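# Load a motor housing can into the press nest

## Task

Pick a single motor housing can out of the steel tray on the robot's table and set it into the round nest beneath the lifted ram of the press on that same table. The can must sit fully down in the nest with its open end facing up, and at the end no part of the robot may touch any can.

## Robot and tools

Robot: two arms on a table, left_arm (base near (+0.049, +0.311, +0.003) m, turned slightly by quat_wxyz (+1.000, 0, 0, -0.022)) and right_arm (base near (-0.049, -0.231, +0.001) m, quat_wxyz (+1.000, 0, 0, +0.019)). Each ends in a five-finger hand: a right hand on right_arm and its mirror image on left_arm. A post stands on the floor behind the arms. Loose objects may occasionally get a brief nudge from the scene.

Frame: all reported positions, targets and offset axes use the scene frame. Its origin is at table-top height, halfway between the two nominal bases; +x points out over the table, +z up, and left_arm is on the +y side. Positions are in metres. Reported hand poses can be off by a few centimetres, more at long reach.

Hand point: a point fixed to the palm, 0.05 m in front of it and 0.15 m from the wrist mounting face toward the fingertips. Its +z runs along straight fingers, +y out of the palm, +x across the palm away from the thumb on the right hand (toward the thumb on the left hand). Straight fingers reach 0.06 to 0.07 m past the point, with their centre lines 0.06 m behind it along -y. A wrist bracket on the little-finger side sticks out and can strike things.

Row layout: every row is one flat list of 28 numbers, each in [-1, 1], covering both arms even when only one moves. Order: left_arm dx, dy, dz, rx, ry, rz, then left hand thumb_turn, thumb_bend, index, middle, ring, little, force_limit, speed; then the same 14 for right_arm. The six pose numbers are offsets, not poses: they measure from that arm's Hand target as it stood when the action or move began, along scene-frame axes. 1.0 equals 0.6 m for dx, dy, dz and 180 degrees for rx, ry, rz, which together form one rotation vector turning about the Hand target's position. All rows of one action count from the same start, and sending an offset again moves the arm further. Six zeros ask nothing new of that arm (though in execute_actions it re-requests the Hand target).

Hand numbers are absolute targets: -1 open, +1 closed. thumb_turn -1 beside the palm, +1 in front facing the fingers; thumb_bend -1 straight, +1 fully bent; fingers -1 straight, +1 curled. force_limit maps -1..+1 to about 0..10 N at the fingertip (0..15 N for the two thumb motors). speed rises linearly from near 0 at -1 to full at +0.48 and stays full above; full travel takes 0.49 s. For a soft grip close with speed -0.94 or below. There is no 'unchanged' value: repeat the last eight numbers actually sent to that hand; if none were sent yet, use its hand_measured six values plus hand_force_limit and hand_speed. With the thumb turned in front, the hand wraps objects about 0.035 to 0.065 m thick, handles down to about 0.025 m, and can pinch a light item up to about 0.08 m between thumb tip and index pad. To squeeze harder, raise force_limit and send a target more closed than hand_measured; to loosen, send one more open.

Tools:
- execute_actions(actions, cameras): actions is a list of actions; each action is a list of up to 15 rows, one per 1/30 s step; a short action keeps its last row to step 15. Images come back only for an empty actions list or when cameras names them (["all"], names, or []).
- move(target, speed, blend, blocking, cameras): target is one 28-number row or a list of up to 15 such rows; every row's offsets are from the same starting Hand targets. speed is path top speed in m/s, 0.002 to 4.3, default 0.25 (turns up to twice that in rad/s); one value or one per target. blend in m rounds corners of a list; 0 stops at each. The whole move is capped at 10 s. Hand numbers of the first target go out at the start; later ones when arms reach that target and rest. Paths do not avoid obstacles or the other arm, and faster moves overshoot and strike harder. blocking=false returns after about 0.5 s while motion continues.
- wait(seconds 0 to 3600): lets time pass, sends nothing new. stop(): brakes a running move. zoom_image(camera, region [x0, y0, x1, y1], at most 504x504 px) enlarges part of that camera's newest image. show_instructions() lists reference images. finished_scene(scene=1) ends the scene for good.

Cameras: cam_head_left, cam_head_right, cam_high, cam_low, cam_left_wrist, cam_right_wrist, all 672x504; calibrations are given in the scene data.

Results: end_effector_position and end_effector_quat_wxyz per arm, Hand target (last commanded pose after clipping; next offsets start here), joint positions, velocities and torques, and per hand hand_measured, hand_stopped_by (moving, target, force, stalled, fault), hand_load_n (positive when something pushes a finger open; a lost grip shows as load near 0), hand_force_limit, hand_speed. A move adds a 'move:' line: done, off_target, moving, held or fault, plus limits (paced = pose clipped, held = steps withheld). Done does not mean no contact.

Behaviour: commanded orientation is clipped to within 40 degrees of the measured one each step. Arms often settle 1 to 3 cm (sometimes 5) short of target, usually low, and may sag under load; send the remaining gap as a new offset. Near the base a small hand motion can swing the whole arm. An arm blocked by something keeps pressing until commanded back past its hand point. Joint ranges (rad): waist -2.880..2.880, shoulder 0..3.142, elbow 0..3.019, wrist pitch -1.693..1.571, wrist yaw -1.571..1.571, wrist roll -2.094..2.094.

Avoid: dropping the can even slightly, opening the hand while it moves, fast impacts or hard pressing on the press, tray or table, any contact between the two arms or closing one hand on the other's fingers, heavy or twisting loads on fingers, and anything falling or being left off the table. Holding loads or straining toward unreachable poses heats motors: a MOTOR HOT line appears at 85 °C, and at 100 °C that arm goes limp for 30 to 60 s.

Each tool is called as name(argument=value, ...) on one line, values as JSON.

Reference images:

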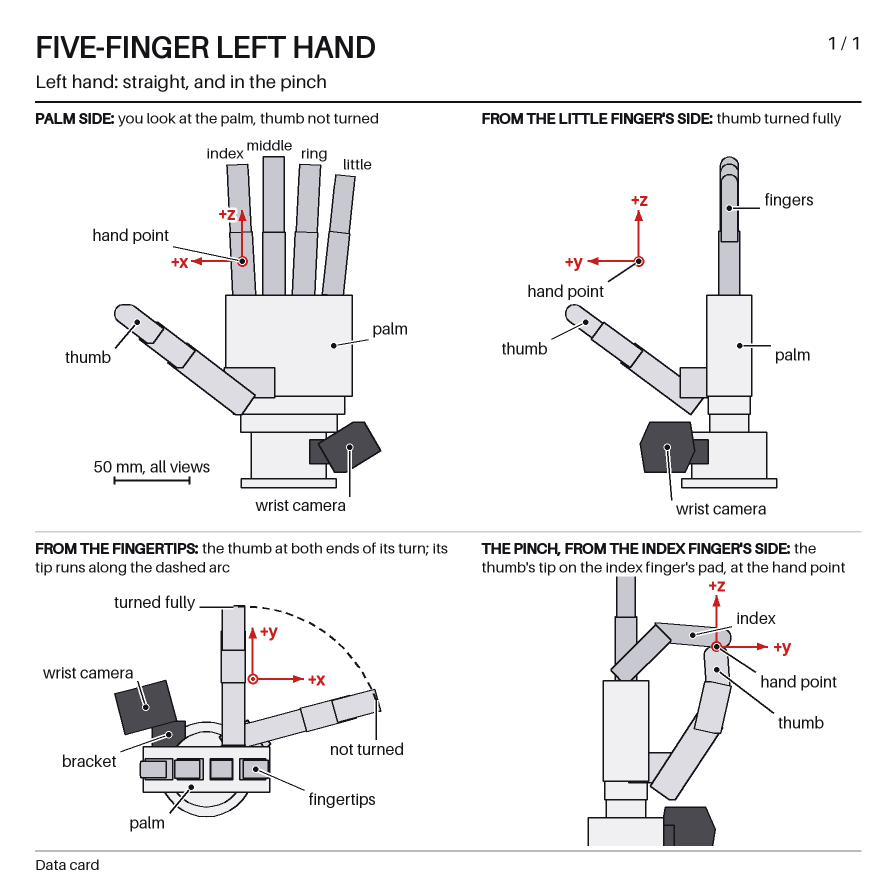

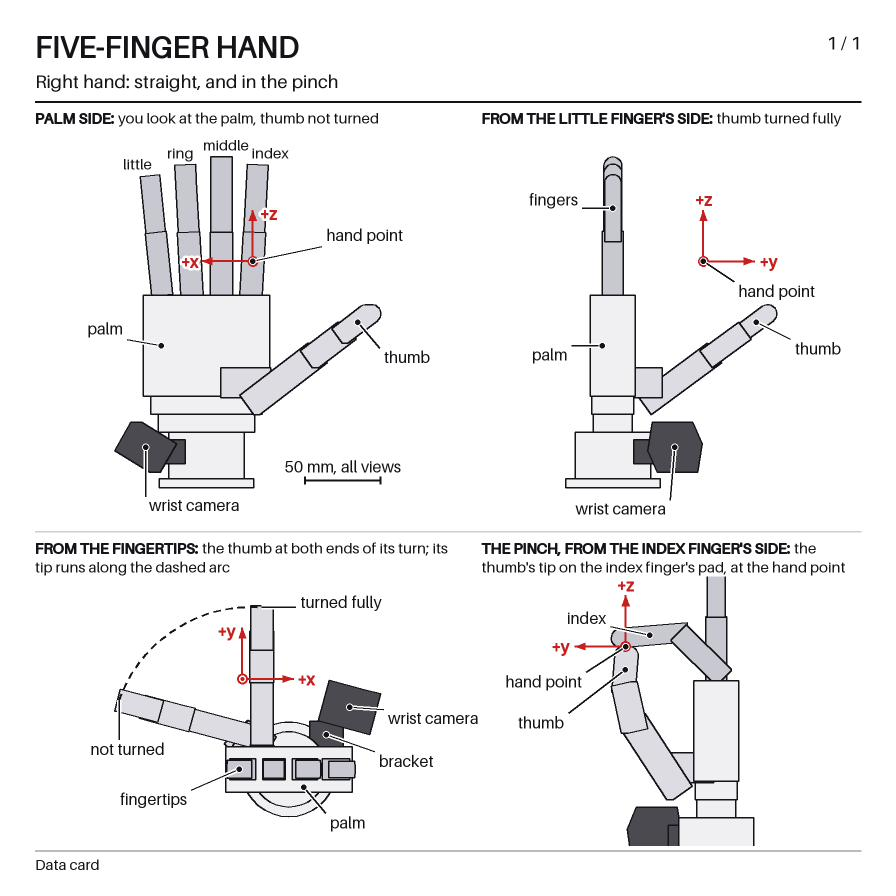

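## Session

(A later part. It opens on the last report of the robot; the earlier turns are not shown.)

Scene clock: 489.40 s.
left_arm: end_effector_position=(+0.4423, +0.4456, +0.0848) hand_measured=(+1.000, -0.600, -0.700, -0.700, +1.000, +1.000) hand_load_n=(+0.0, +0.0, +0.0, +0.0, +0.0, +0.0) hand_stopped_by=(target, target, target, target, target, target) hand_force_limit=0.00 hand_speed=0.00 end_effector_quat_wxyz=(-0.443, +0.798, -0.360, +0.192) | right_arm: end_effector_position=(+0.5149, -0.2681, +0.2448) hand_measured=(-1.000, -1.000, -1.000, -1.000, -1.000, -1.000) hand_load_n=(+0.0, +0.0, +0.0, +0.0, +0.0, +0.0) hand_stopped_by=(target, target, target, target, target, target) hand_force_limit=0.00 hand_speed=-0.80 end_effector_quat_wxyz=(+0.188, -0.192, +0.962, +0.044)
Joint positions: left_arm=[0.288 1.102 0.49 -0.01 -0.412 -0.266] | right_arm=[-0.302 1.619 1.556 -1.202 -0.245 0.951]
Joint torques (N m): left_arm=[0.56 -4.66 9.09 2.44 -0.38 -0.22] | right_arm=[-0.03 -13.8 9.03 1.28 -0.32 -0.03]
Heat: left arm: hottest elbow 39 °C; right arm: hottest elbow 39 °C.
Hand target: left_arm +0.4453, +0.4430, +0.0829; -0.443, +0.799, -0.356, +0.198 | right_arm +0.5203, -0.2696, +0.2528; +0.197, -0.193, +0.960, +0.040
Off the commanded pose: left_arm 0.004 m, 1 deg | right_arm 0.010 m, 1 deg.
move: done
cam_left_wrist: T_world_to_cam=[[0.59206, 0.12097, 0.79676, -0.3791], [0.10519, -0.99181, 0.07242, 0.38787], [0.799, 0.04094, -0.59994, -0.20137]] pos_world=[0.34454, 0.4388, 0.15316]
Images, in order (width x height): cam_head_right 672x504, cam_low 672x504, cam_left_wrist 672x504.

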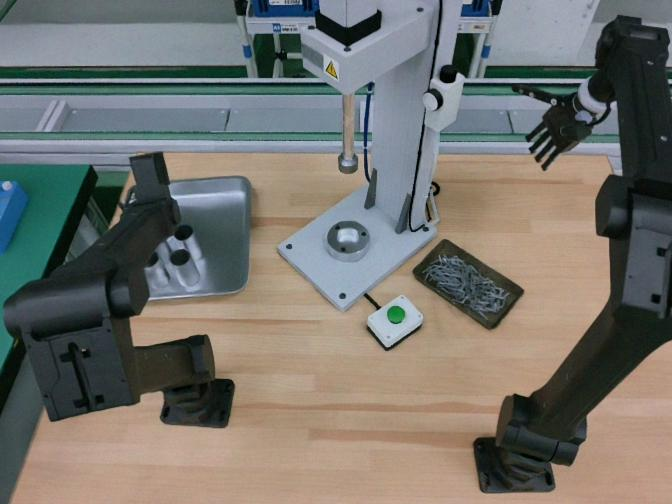

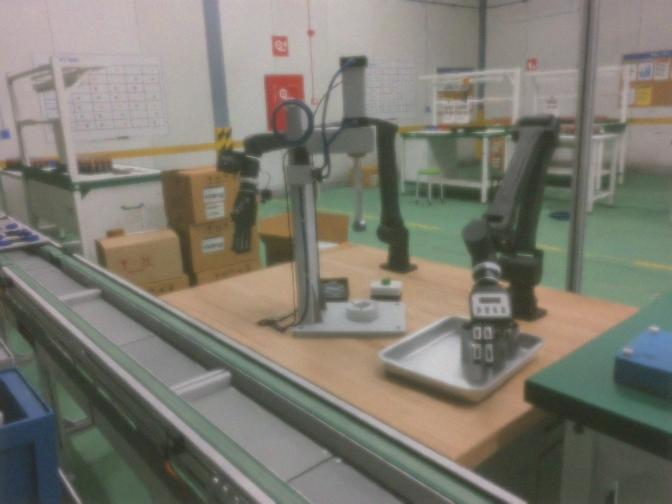

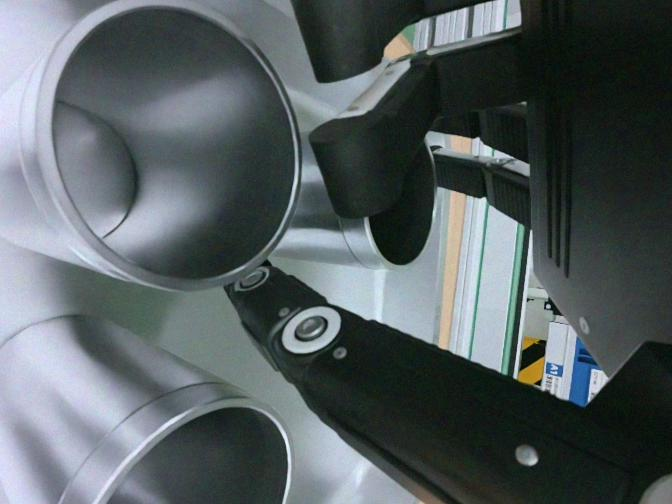

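move(target=[0,0,0,0,0,0,1,0.1,0.1,0.1,1,1,-0.3,-0.93, 0,0,0,0,0,0,-1,-1,-1,-1,-1,-1,0,-0.8], cameras=["cam_left_wrist","cam_low"])

Scene clock: 504.07 s.
left_arm: end_effector_position=(+0.4429, +0.4459, +0.0854) hand_measured=(+1.000, -0.366, -0.236, -0.248, +1.000, +1.000) hand_load_n=(+0.0, +6.0, +4.0, +3.5, +0.0, +0.0) hand_stopped_by=(target, force, force, force, target, target) hand_force_limit=-0.30 hand_speed=-0.93 end_effector_quat_wxyz=(-0.444, +0.798, -0.359, +0.193) | right_arm: end_effector_position=(+0.5149, -0.2681, +0.2448) hand_measured=(-1.000, -1.000, -1.000, -1.000, -1.000, -1.000) hand_load_n=(+0.0, +0.0, +0.0, +0.5, +0.0, +0.0) hand_stopped_by=(target, target, target, target, target, target) hand_force_limit=0.00 hand_speed=-0.80 end_effector_quat_wxyz=(+0.188, -0.192, +0.962, +0.044)
Joint positions: left_arm=[0.288 1.102 0.49 -0.007 -0.413 -0.266] | right_arm=[-0.302 1.619 1.556 -1.202 -0.245 0.951]
Joint torques (N m): left_arm=[0.62 -4.72 9.05 2.36 -0.32 -0.21] | right_arm=[0.15 -13.51 9.07 1.18 -0.32 -0.03]
Heat: left arm: hottest elbow 38 °C; right arm: hottest elbow 39 °C.
Hand target: left_arm +0.4453, +0.4429, +0.0829; -0.443, +0.799, -0.356, +0.198 | right_arm +0.5203, -0.2696, +0.2528; +0.197, -0.193, +0.960, +0.040
Off the commanded pose: left_arm 0.005 m, 1 deg | right_arm 0.010 m, 1 deg.
move: done
cam_left_wrist: T_world_to_cam=[[0.58926, 0.12107, 0.79882, -0.37892], [0.10629, -0.99173, 0.0719, 0.38758], [0.80092, 0.04254, -0.59726, -0.2032]] pos_world=[0.34484, 0.4389, 0.15346]
Images, in order (width x height): cam_low 672x504, cam_left_wrist 672x504.

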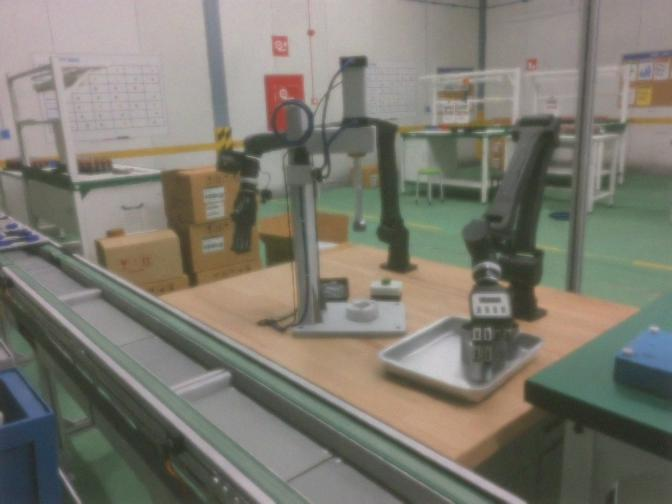

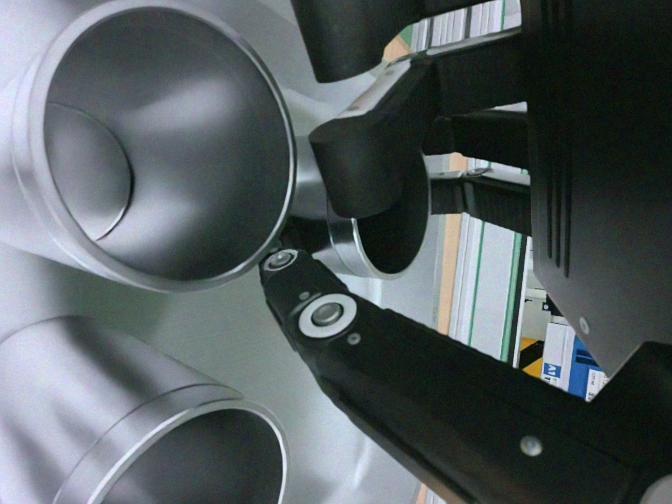

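move(target=[0,0,0.067,0,0,0,1,0.1,0.1,0.1,1,1,-0.3,-0.93, 0,0,0,0,0,0,-1,-1,-1,-1,-1,-1,0,-0.8], speed=0.06, cameras=["cam_left_wrist","cam_low"])

Scene clock: 512.30 s.
left_arm: end_effector_position=(+0.4290, +0.4421, +0.0990) hand_measured=(+1.000, -0.366, -0.236, -0.248, +1.000, +1.000) hand_load_n=(+0.5, +6.5, +3.5, +2.5, +0.0, +0.0) hand_stopped_by=(target, force, force, force, target, target) hand_force_limit=-0.30 hand_speed=-0.93 end_effector_quat_wxyz=(-0.433, +0.804, -0.367, +0.179) | right_arm: end_effector_position=(+0.5149, -0.2681, +0.2448) hand_measured=(-1.000, -1.000, -1.000, -1.000, -1.000, -1.000) hand_load_n=(+0.0, +0.0, +0.0, +0.0, +0.0, +0.0) hand_stopped_by=(target, target, target, target, target, target) hand_force_limit=0.00 hand_speed=-0.80 end_effector_quat_wxyz=(+0.188, -0.192, +0.962, +0.044)
Joint positions: left_arm=[0.288 1.033 0.514 -0.14 -0.413 -0.267] | right_arm=[-0.302 1.619 1.556 -1.202 -0.245 0.951]
Joint torques (N m): left_arm=[0.26 -5.71 13.65 1.4 -0.31 -0.19] | right_arm=[0.26 -13.45 8.99 1.21 -0.32 -0.03]
Heat: left arm: hottest elbow 38 °C; right arm: hottest elbow 40 °C.
Hand target: left_arm +0.4454, +0.4429, +0.1232; -0.443, +0.799, -0.356, +0.198 | right_arm +0.5203, -0.2696, +0.2528; +0.197, -0.193, +0.960, +0.040
Off the commanded pose: left_arm 0.029 m, 3 deg | right_arm 0.010 m, 1 deg.
move: off_target (left_arm)
cam_left_wrist: T_world_to_cam=[[0.62063, 0.12871, 0.77347, -0.39547], [0.10874, -0.99103, 0.07766, 0.38244], [0.77653, 0.03591, -0.62906, -0.16725]] pos_world=[0.33372, 0.43592, 0.17097]
Images, in order (width x height): cam_low 672x504, cam_left_wrist 672x504.

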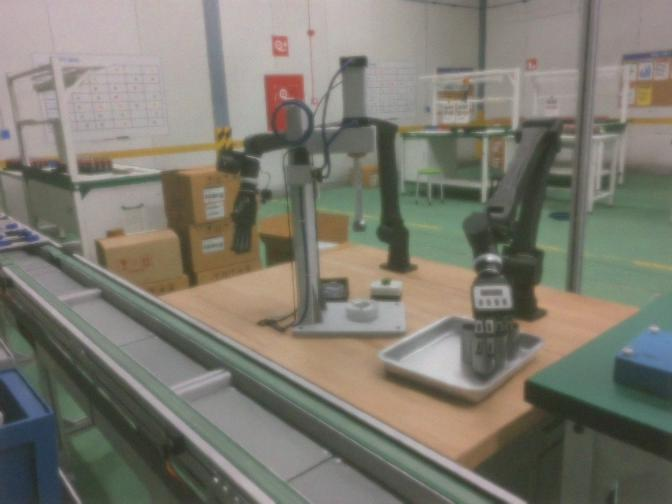

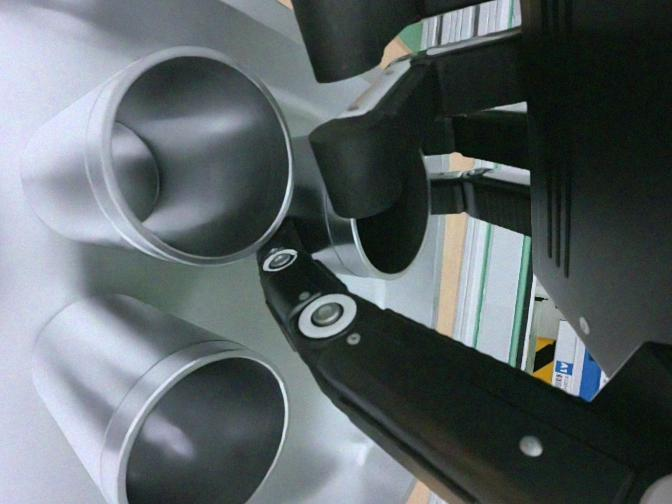

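move(target=[[0.035,0,0.02,0,0,0,1,0.1,0.1,0.1,1,1,-0.3,-0.93, 0,0,0,0,0,0,-1,-1,-1,-1,-1,-1,0,-0.8],[0.04,0,0.12,0,0,0,1,0.1,0.1,0.1,1,1,-0.3,-0.93, 0,0,0,0,0,0,-1,-1,-1,-1,-1,-1,0,-0.8]], speed=0.06, blend=0.005, cameras=["cam_left_wrist","cam_low"])

Scene clock: 524.50 s.
left_arm: end_effector_position=(+0.4553, +0.4432, +0.1668) hand_measured=(+1.000, -0.366, -0.236, -0.248, +1.000, +1.000) hand_load_n=(+0.5, +6.5, +4.0, +3.0, +0.5, +0.0) hand_stopped_by=(target, force, force, force, target, target) hand_force_limit=-0.30 hand_speed=-0.93 end_effector_quat_wxyz=(-0.431, +0.804, -0.369, +0.177) | right_arm: end_effector_position=(+0.5149, -0.2681, +0.2448) hand_measured=(-1.000, -1.000, -1.000, -1.000, -1.000, -1.000) hand_load_n=(+0.0, +0.0, +0.0, +0.0, +0.0, +0.0) hand_stopped_by=(target, target, target, target, target, target) hand_force_limit=0.00 hand_speed=-0.80 end_effector_quat_wxyz=(+0.188, -0.192, +0.962, +0.044)
Joint positions: left_arm=[0.271 1.021 0.705 -0.353 -0.425 -0.275] | right_arm=[-0.302 1.619 1.556 -1.202 -0.245 0.951]
Joint torques (N m): left_arm=[0.79 -6.53 14.83 1.46 -0.43 -0.23] | right_arm=[0.56 -13.57 9.05 1.25 -0.33 -0.02]
Heat: left arm: hottest elbow 40 °C; right arm: hottest elbow 40 °C.
Hand target: left_arm +0.4694, +0.4429, +0.1951; -0.443, +0.799, -0.356, +0.197 | right_arm +0.5203, -0.2696, +0.2528; +0.197, -0.193, +0.960, +0.040
Off the commanded pose: left_arm 0.032 m, 3 deg | right_arm 0.010 m, 1 deg.
move: off_target (left_arm)
cam_left_wrist: T_world_to_cam=[[0.62582, 0.12713, 0.76954, -0.46537], [0.10646, -0.99132, 0.0772, 0.37667], [0.77267, 0.03361, -0.63392, -0.14146]] pos_world=[0.36044, 0.43732, 0.23937]
Images, in order (width x height): cam_low 672x504, cam_left_wrist 672x504.

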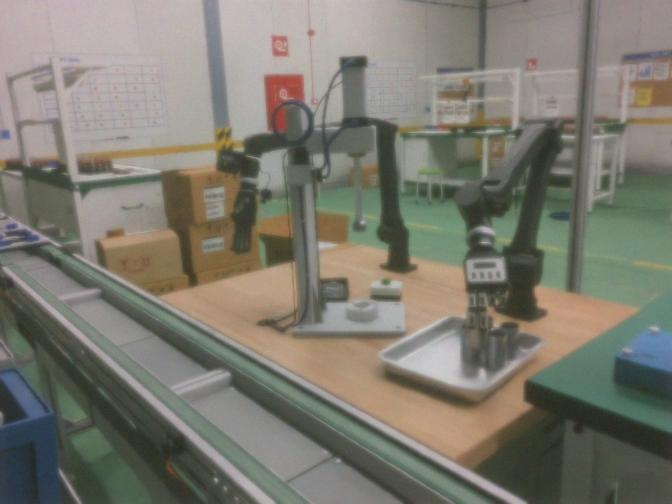

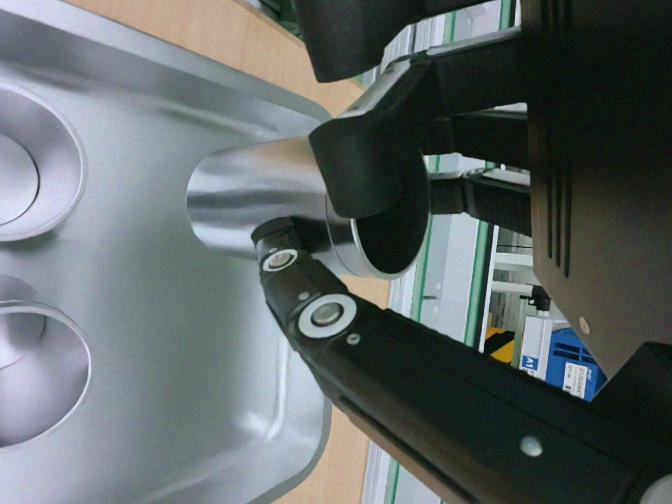

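move(target=[[0,-0.02,0.067,0,0,0,1,0.1,0.1,0.1,1,1,-0.3,-0.93, 0,0,0,0,0,0,-1,-1,-1,-1,-1,-1,0,-0.8],[-0.274,-0.58,0.012,0,0,-0.3444,1,0.1,0.1,0.1,1,1,-0.3,-0.93, 0,0,0,0,0,0,-1,-1,-1,-1,-1,-1,0,-0.8]], speed=[0.08,0.2], blend=0.02, cameras=["all"])

Scene clock: 563.30 s.
left_arm: end_effector_position=(+0.3009, +0.0988, +0.1973) hand_measured=(+1.000, -0.366, -0.236, -0.248, +1.000, +1.000) hand_load_n=(+0.5, +6.0, +4.0, +3.0, +0.0, +0.0) hand_stopped_by=(target, force, force, force, target, target) hand_force_limit=-0.30 hand_speed=-0.93 end_effector_quat_wxyz=(+0.276, -0.499, +0.725, -0.386) | right_arm: end_effector_position=(+0.5149, -0.2681, +0.2448) hand_measured=(-1.000, -1.000, -1.000, -1.000, -1.000, -1.000) hand_load_n=(+0.0, +0.0, +0.0, +0.0, +0.0, +0.0) hand_stopped_by=(target, target, target, target, target, target) hand_force_limit=0.00 hand_speed=-0.80 end_effector_quat_wxyz=(+0.188, -0.192, +0.962, +0.044)
Joint positions: left_arm=[-0.736 0.634 0.596 -0.587 -0.358 -0.23] | right_arm=[-0.302 1.619 1.556 -1.202 -0.245 0.951]
Joint torques (N m): left_arm=[1.26 -0.56 11.41 2.69 -0.36 -0.14] | right_arm=[0.21 -13.57 8.94 1.29 -0.31 -0.04]
Heat: left arm: hottest elbow 44 °C; right arm: hottest elbow 40 °C.
Hand target: left_arm +0.3050, +0.0950, +0.2023; +0.278, -0.502, +0.716, -0.397 | right_arm +0.5203, -0.2696, +0.2528; +0.197, -0.193, +0.960, +0.040
Off the commanded pose: left_arm 0.008 m, 2 deg | right_arm 0.010 m, 1 deg.
move: done
cam_left_wrist: T_world_to_cam=[[0.39444, -0.47565, 0.78624, -0.22257], [-0.82808, -0.55492, 0.07972, 0.28689], [0.39838, -0.68251, -0.61276, 0.1879]] pos_world=[0.2505, 0.18157, 0.26726]

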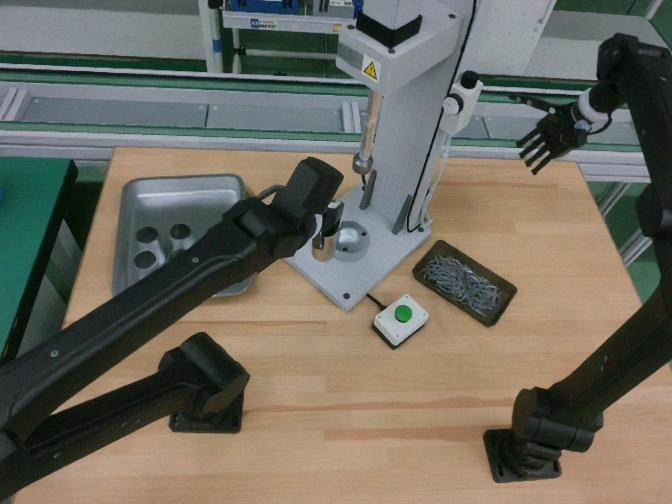

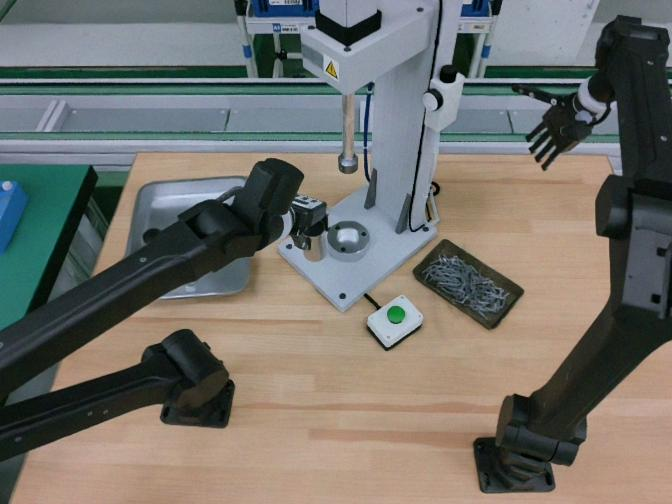

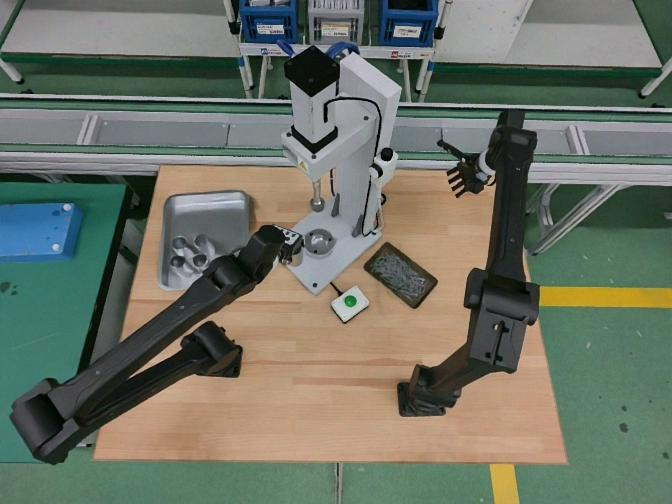

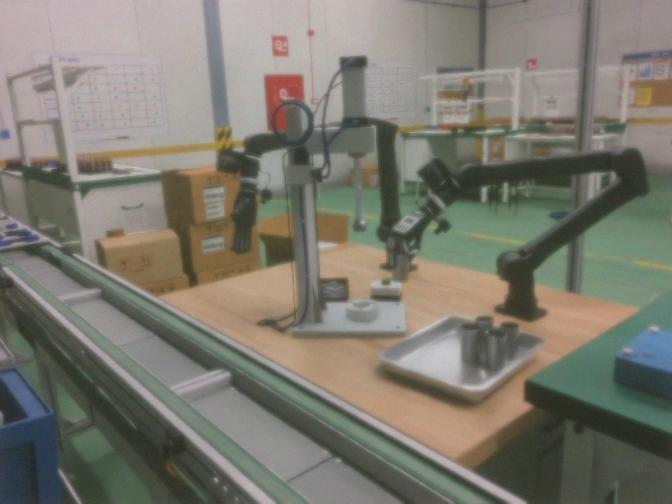

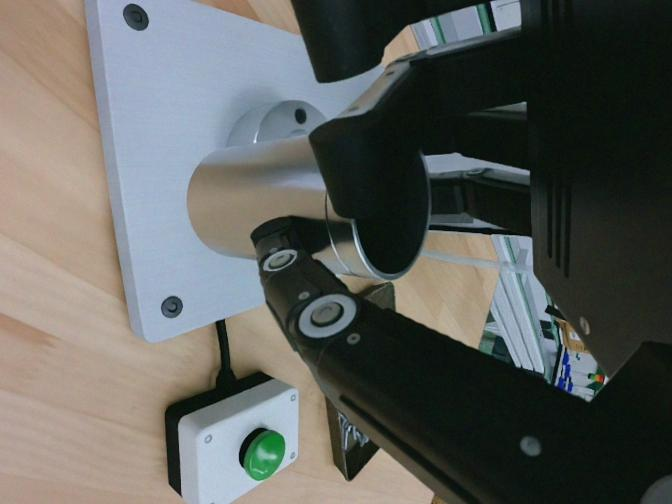

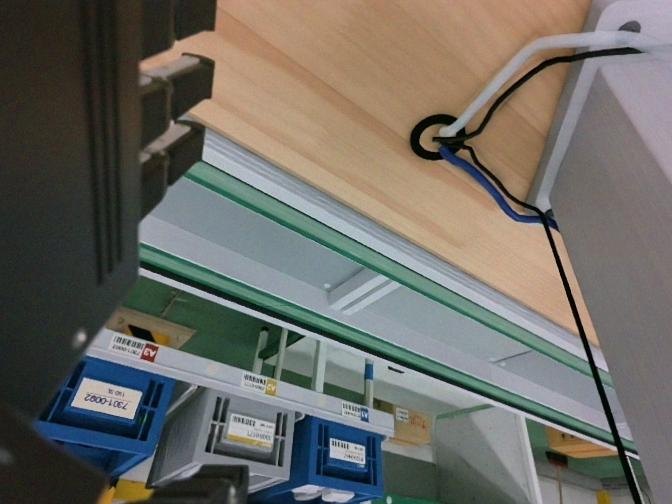

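zoom_image(camera="cam_head_left", region=[280, 150, 440, 310])

zoom_image(camera="cam_head_right", region=[270, 140, 430, 300])

zoom_image(camera="cam_high", region=[250, 180, 390, 320])

zoom_image(camera="cam_low", region=[280, 180, 480, 350])

zoom_image(camera="cam_left_wrist", region=[80, 60, 480, 360])

Scaled by 3.150 from the camera's image (finer frame: 960x720).

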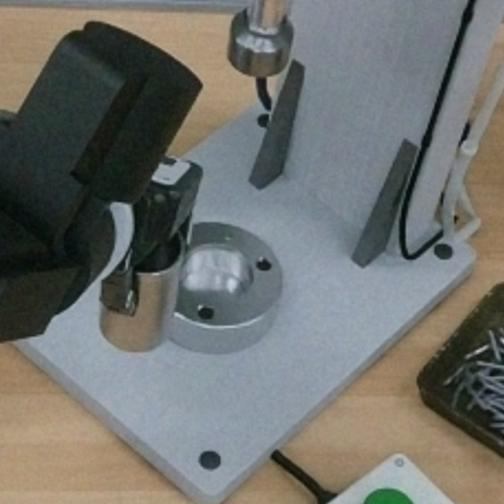

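Scaled by 3.150 from the camera's image (finer frame: 960x720).

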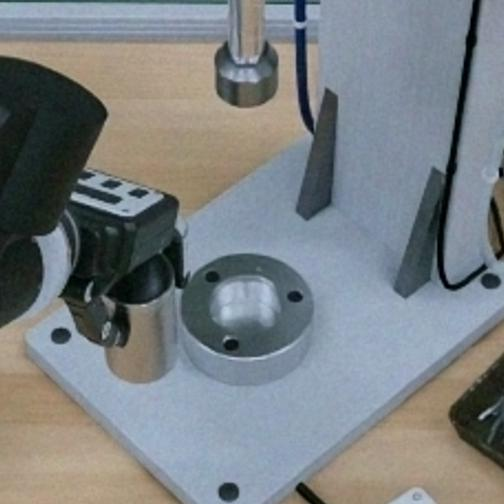

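Scaled by 3.600 from the camera's image (finer frame: 960x720).

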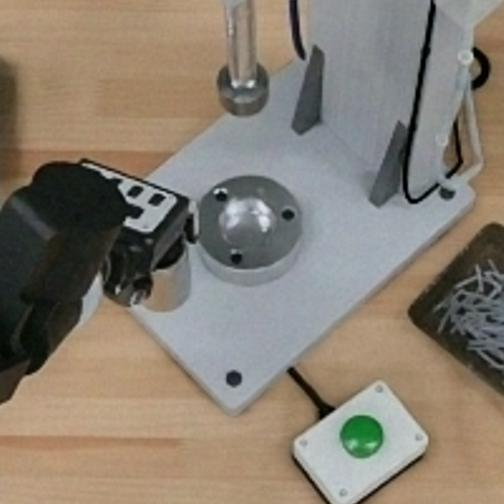

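Scaled by 2.520 from the camera's image (finer frame: 960x720).

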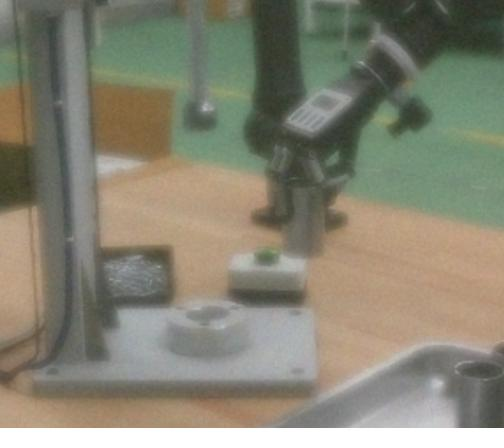

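Scaled by 1.260 from the camera's image (finer frame: 960x720).

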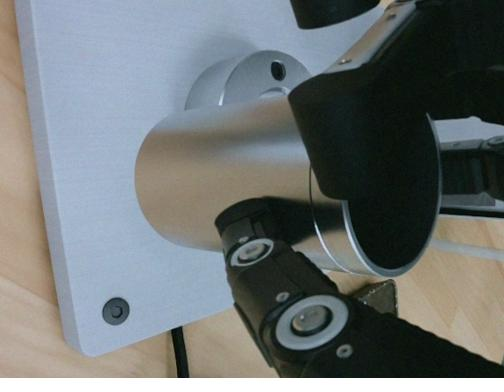

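zoom_image(camera="cam_head_right", region=[295, 210, 375, 270])

zoom_image(camera="cam_head_left", region=[300, 205, 380, 265])

Scaled by 6.300 from the camera's image (finer frame: 960x720).

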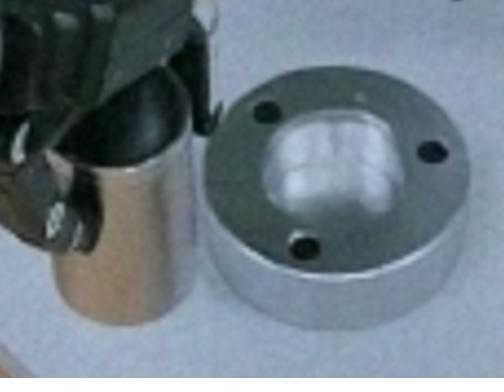

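Scaled by 6.300 from the camera's image (finer frame: 960x720).

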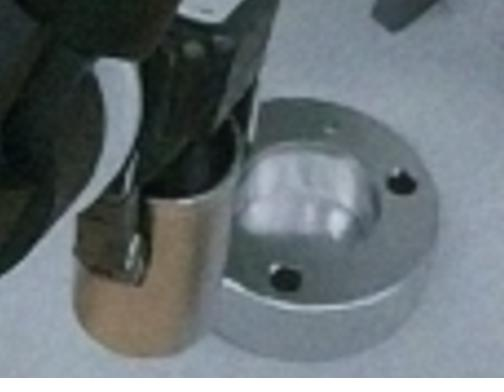

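move(target=[0.0,0.0,-0.085,0,0,0,1,0.1,0.1,0.1,1,1,-0.3,-0.93, 0,0,0,0,0,0,-1,-1,-1,-1,-1,-1,0,-0.8], speed=0.1, cameras=["cam_head_left","cam_head_right","cam_low","cam_left_wrist"])

zoom_image(camera="cam_head_right", region=[295, 210, 375, 270])

zoom_image(camera="cam_head_left", region=[300, 205, 380, 265])

zoom_image(camera="cam_low", region=[320, 200, 460, 350])

Scene clock: 632.80 s.
left_arm: end_effector_position=(+0.3000, +0.0997, +0.1439) hand_measured=(+1.000, -0.366, -0.236, -0.248, +1.000, +1.000) hand_load_n=(+0.0, +6.0, +4.0, +3.0, +0.0, +0.0) hand_stopped_by=(target, force, force, force, target, target) hand_force_limit=-0.30 hand_speed=-0.93 end_effector_quat_wxyz=(+0.276, -0.499, +0.726, -0.384) | right_arm: end_effector_position=(+0.5149, -0.2681, +0.2448) hand_measured=(-1.000, -1.000, -1.000, -1.000, -1.000, -1.000) hand_load_n=(+0.0, +0.0, +0.0, +0.0, +0.0, +0.0) hand_stopped_by=(target, target, target, target, target, target) hand_force_limit=0.00 hand_speed=-0.80 end_effector_quat_wxyz=(+0.188, -0.192, +0.962, +0.044)
Joint positions: left_arm=[-0.736 0.657 0.464 -0.437 -0.358 -0.23] | right_arm=[-0.302 1.619 1.556 -1.202 -0.245 0.951]
Joint torques (N m): left_arm=[1.2 -0.67 11.59 2.74 -0.35 -0.15] | right_arm=[0.21 -13.57 9.01 1.21 -0.3 -0.01]
Heat: left arm: hottest elbow 39 °C; right arm: hottest elbow 40 °C.
Hand target: left_arm +0.3050, +0.0950, +0.1513; +0.278, -0.502, +0.716, -0.397 | right_arm +0.5203, -0.2696, +0.2528; +0.197, -0.193, +0.960, +0.040
Off the commanded pose: left_arm 0.010 m, 2 deg | right_arm 0.010 m, 1 deg.
move: done
cam_left_wrist: T_world_to_cam=[[0.39704, -0.47817, 0.7834, -0.17988], [-0.82779, -0.5552, 0.08066, 0.2907], [0.39638, -0.68052, -0.61626, 0.15706]] pos_world=[0.24981, 0.18226, 0.21426]

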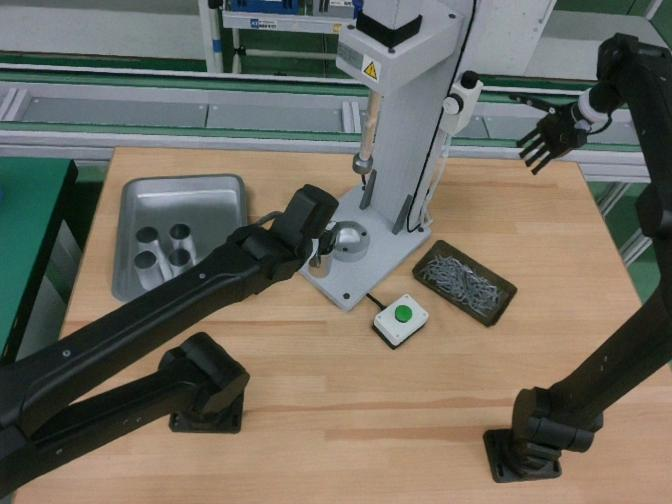

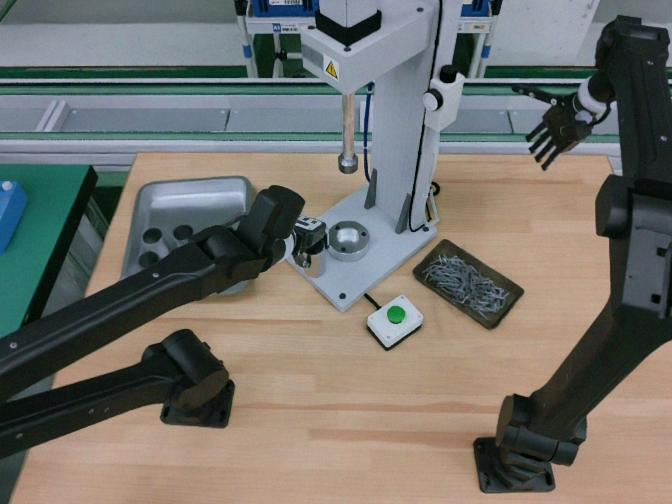

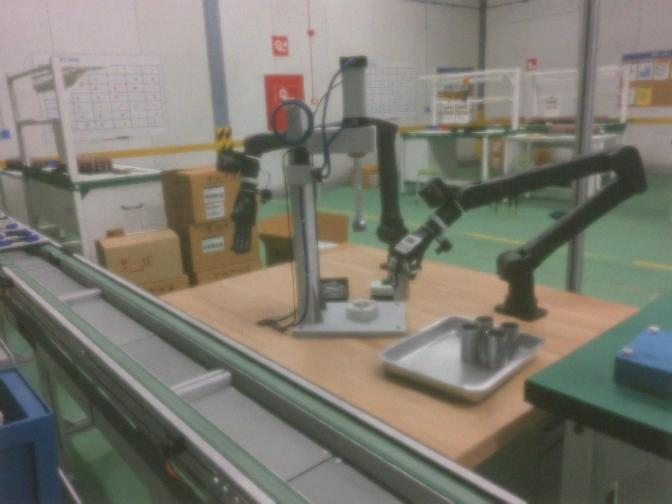

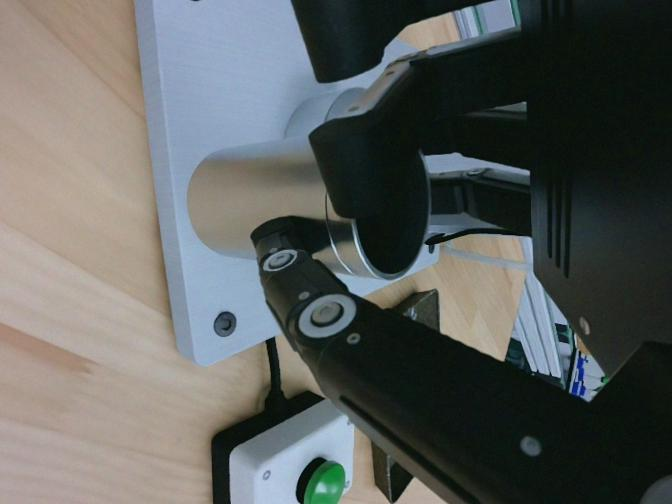

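Scaled by 6.300 from the camera's image (finer frame: 960x720).

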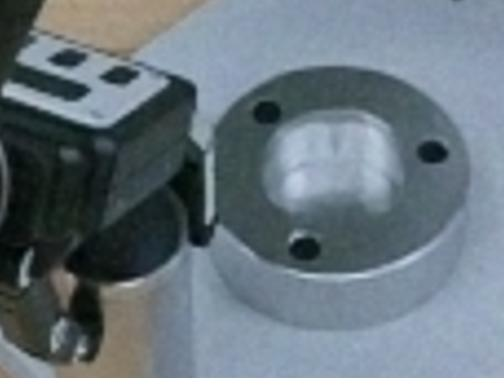

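Scaled by 6.300 from the camera's image (finer frame: 960x720).

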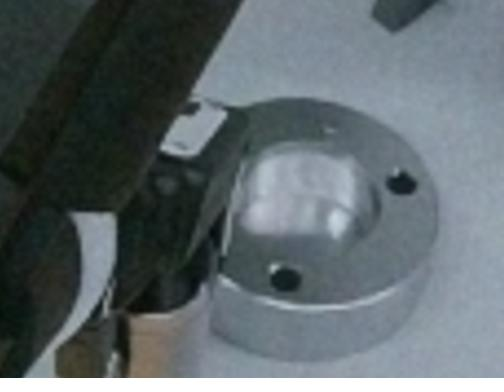

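Scaled by 3.360 from the camera's image (finer frame: 960x720).

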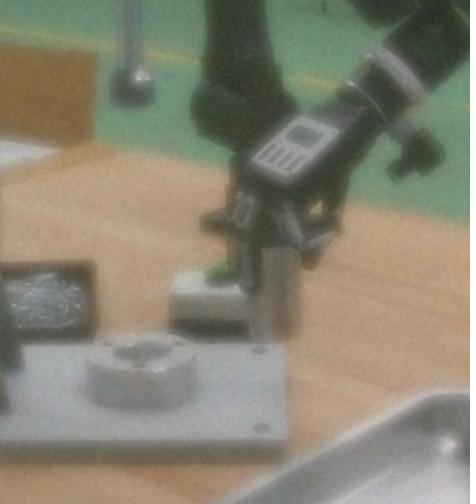

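zoom_image(camera="cam_head_right", region=[295, 225, 375, 295])

zoom_image(camera="cam_head_left", region=[300, 225, 380, 295])

Scaled by 6.300 from the camera's image (finer frame: 960x720).

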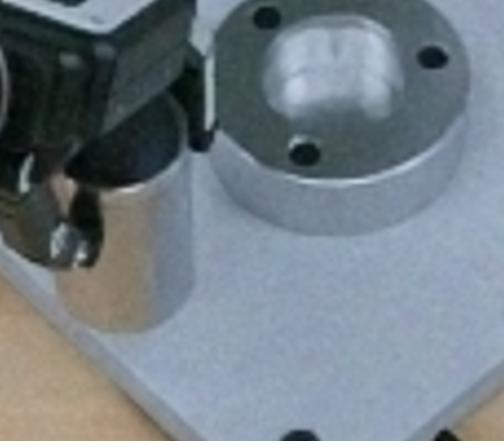

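Scaled by 6.300 from the camera's image (finer frame: 960x720).

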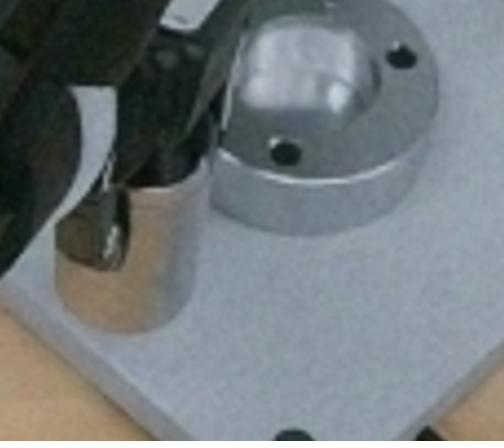

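move(target=[0.1,-0.0716,0.006,0,0,0,1,0.1,0.1,0.1,1,1,-0.3,-0.93, 0,0,0,0,0,0,-1,-1,-1,-1,-1,-1,0,-0.8], speed=0.08, cameras=["cam_head_left","cam_head_right","cam_low","cam_left_wrist"])

zoom_image(camera="cam_head_right", region=[295, 205, 375, 275])

zoom_image(camera="cam_head_left", region=[300, 205, 380, 275])

zoom_image(camera="cam_low", region=[320, 200, 460, 350])

zoom_image(camera="cam_left_wrist", region=[80, 60, 480, 360])

Scene clock: 656.60 s.
left_arm: end_effector_position=(+0.3416, +0.0678, +0.1226) hand_measured=(+1.000, -0.368, -0.236, -0.248, +1.000, +1.000) hand_load_n=(+0.0, +9.5, +2.5, +1.5, +0.0, +0.0) hand_stopped_by=(target, force, force, force, target, target) hand_force_limit=-0.30 hand_speed=-0.93 end_effector_quat_wxyz=(+0.268, -0.505, +0.736, -0.363) | right_arm: end_effector_position=(+0.5149, -0.2681, +0.2448) hand_measured=(-1.000, -1.000, -1.000, -1.000, -1.000, -1.000) hand_load_n=(+0.0, +0.0, +0.0, +0.0, +0.0, +0.0) hand_stopped_by=(target, target, target, target, target, target) hand_force_limit=0.00 hand_speed=-0.80 end_effector_quat_wxyz=(+0.188, -0.192, +0.962, +0.044)
Joint positions: left_arm=[-0.705 0.92 0.538 -0.296 -0.33 -0.221] | right_arm=[-0.302 1.619 1.556 -1.202 -0.245 0.951]
Joint torques (N m): left_arm=[2.37 -3.31 15.28 3.23 -0.12 0.01] | right_arm=[0.26 -13.51 9.03 1.22 -0.3 -0.03]
Heat: left arm: hottest elbow 42 °C; right arm: hottest elbow 40 °C.
Hand target: left_arm +0.3650, +0.0520, +0.1549; +0.278, -0.502, +0.716, -0.398 | right_arm +0.5203, -0.2696, +0.2528; +0.197, -0.193, +0.960, +0.040
Off the commanded pose: left_arm 0.043 m, 5 deg | right_arm 0.010 m, 1 deg.
move: off_target (left_arm)
cam_left_wrist: T_world_to_cam=[[0.43262, -0.49745, 0.75192, -0.20199], [-0.82173, -0.5607, 0.10184, 0.30484], [0.37095, -0.66194, -0.65133, 0.11748]] pos_world=[0.2943, 0.14821, 0.19735]

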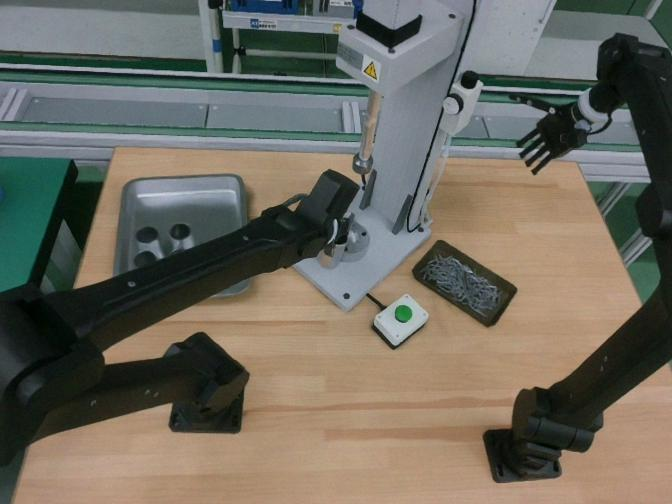

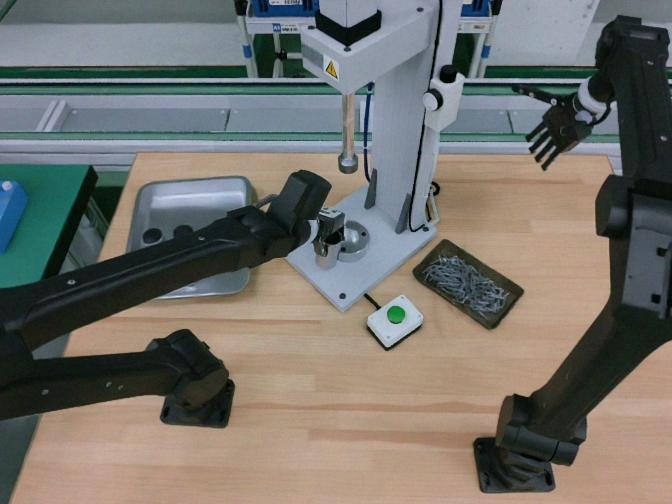

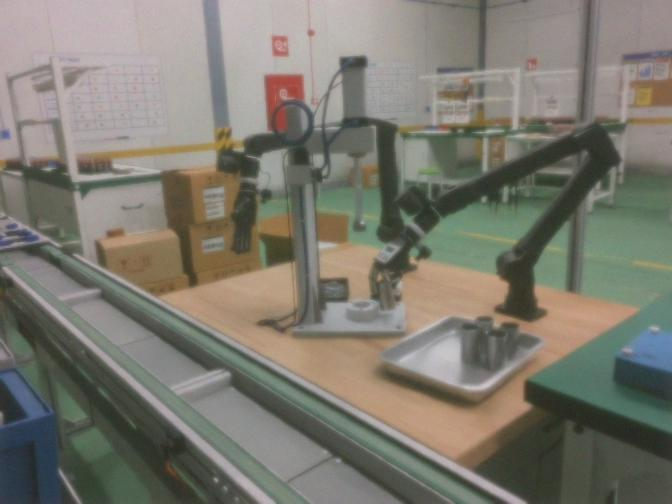

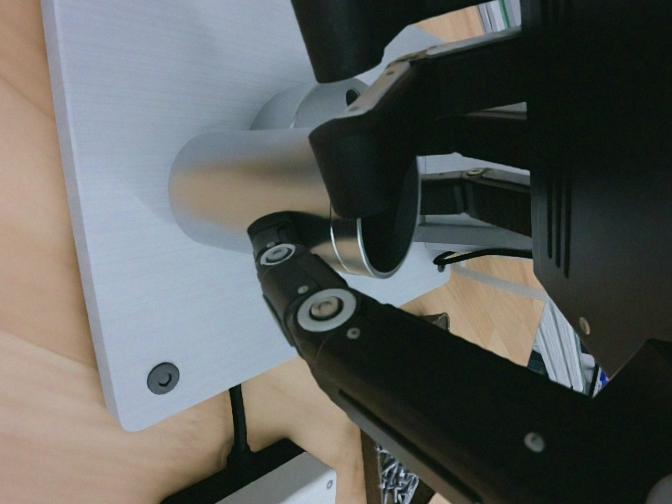

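Scaled by 6.300 from the camera's image (finer frame: 960x720).

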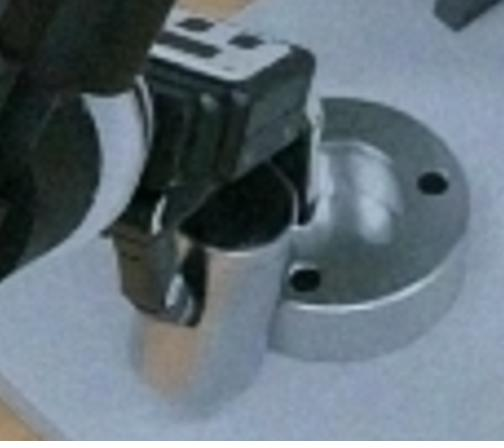

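Scaled by 6.300 from the camera's image (finer frame: 960x720).

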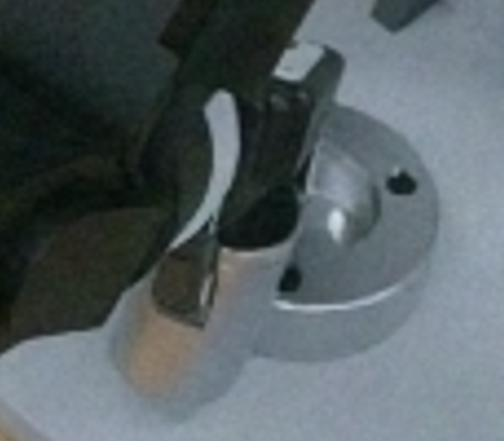

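Scaled by 3.360 from the camera's image (finer frame: 960x720).

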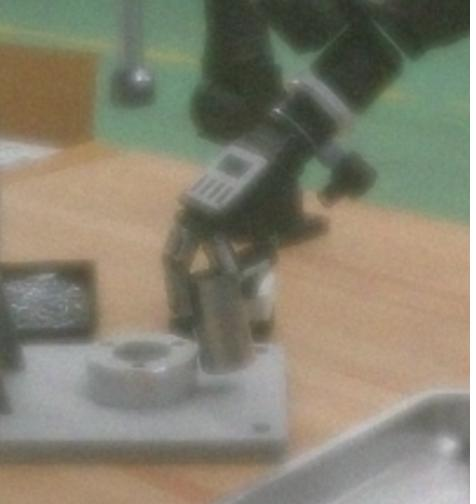

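Scaled by 1.260 from the camera's image (finer frame: 960x720).

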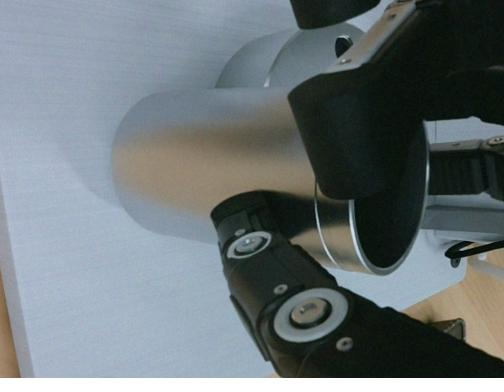

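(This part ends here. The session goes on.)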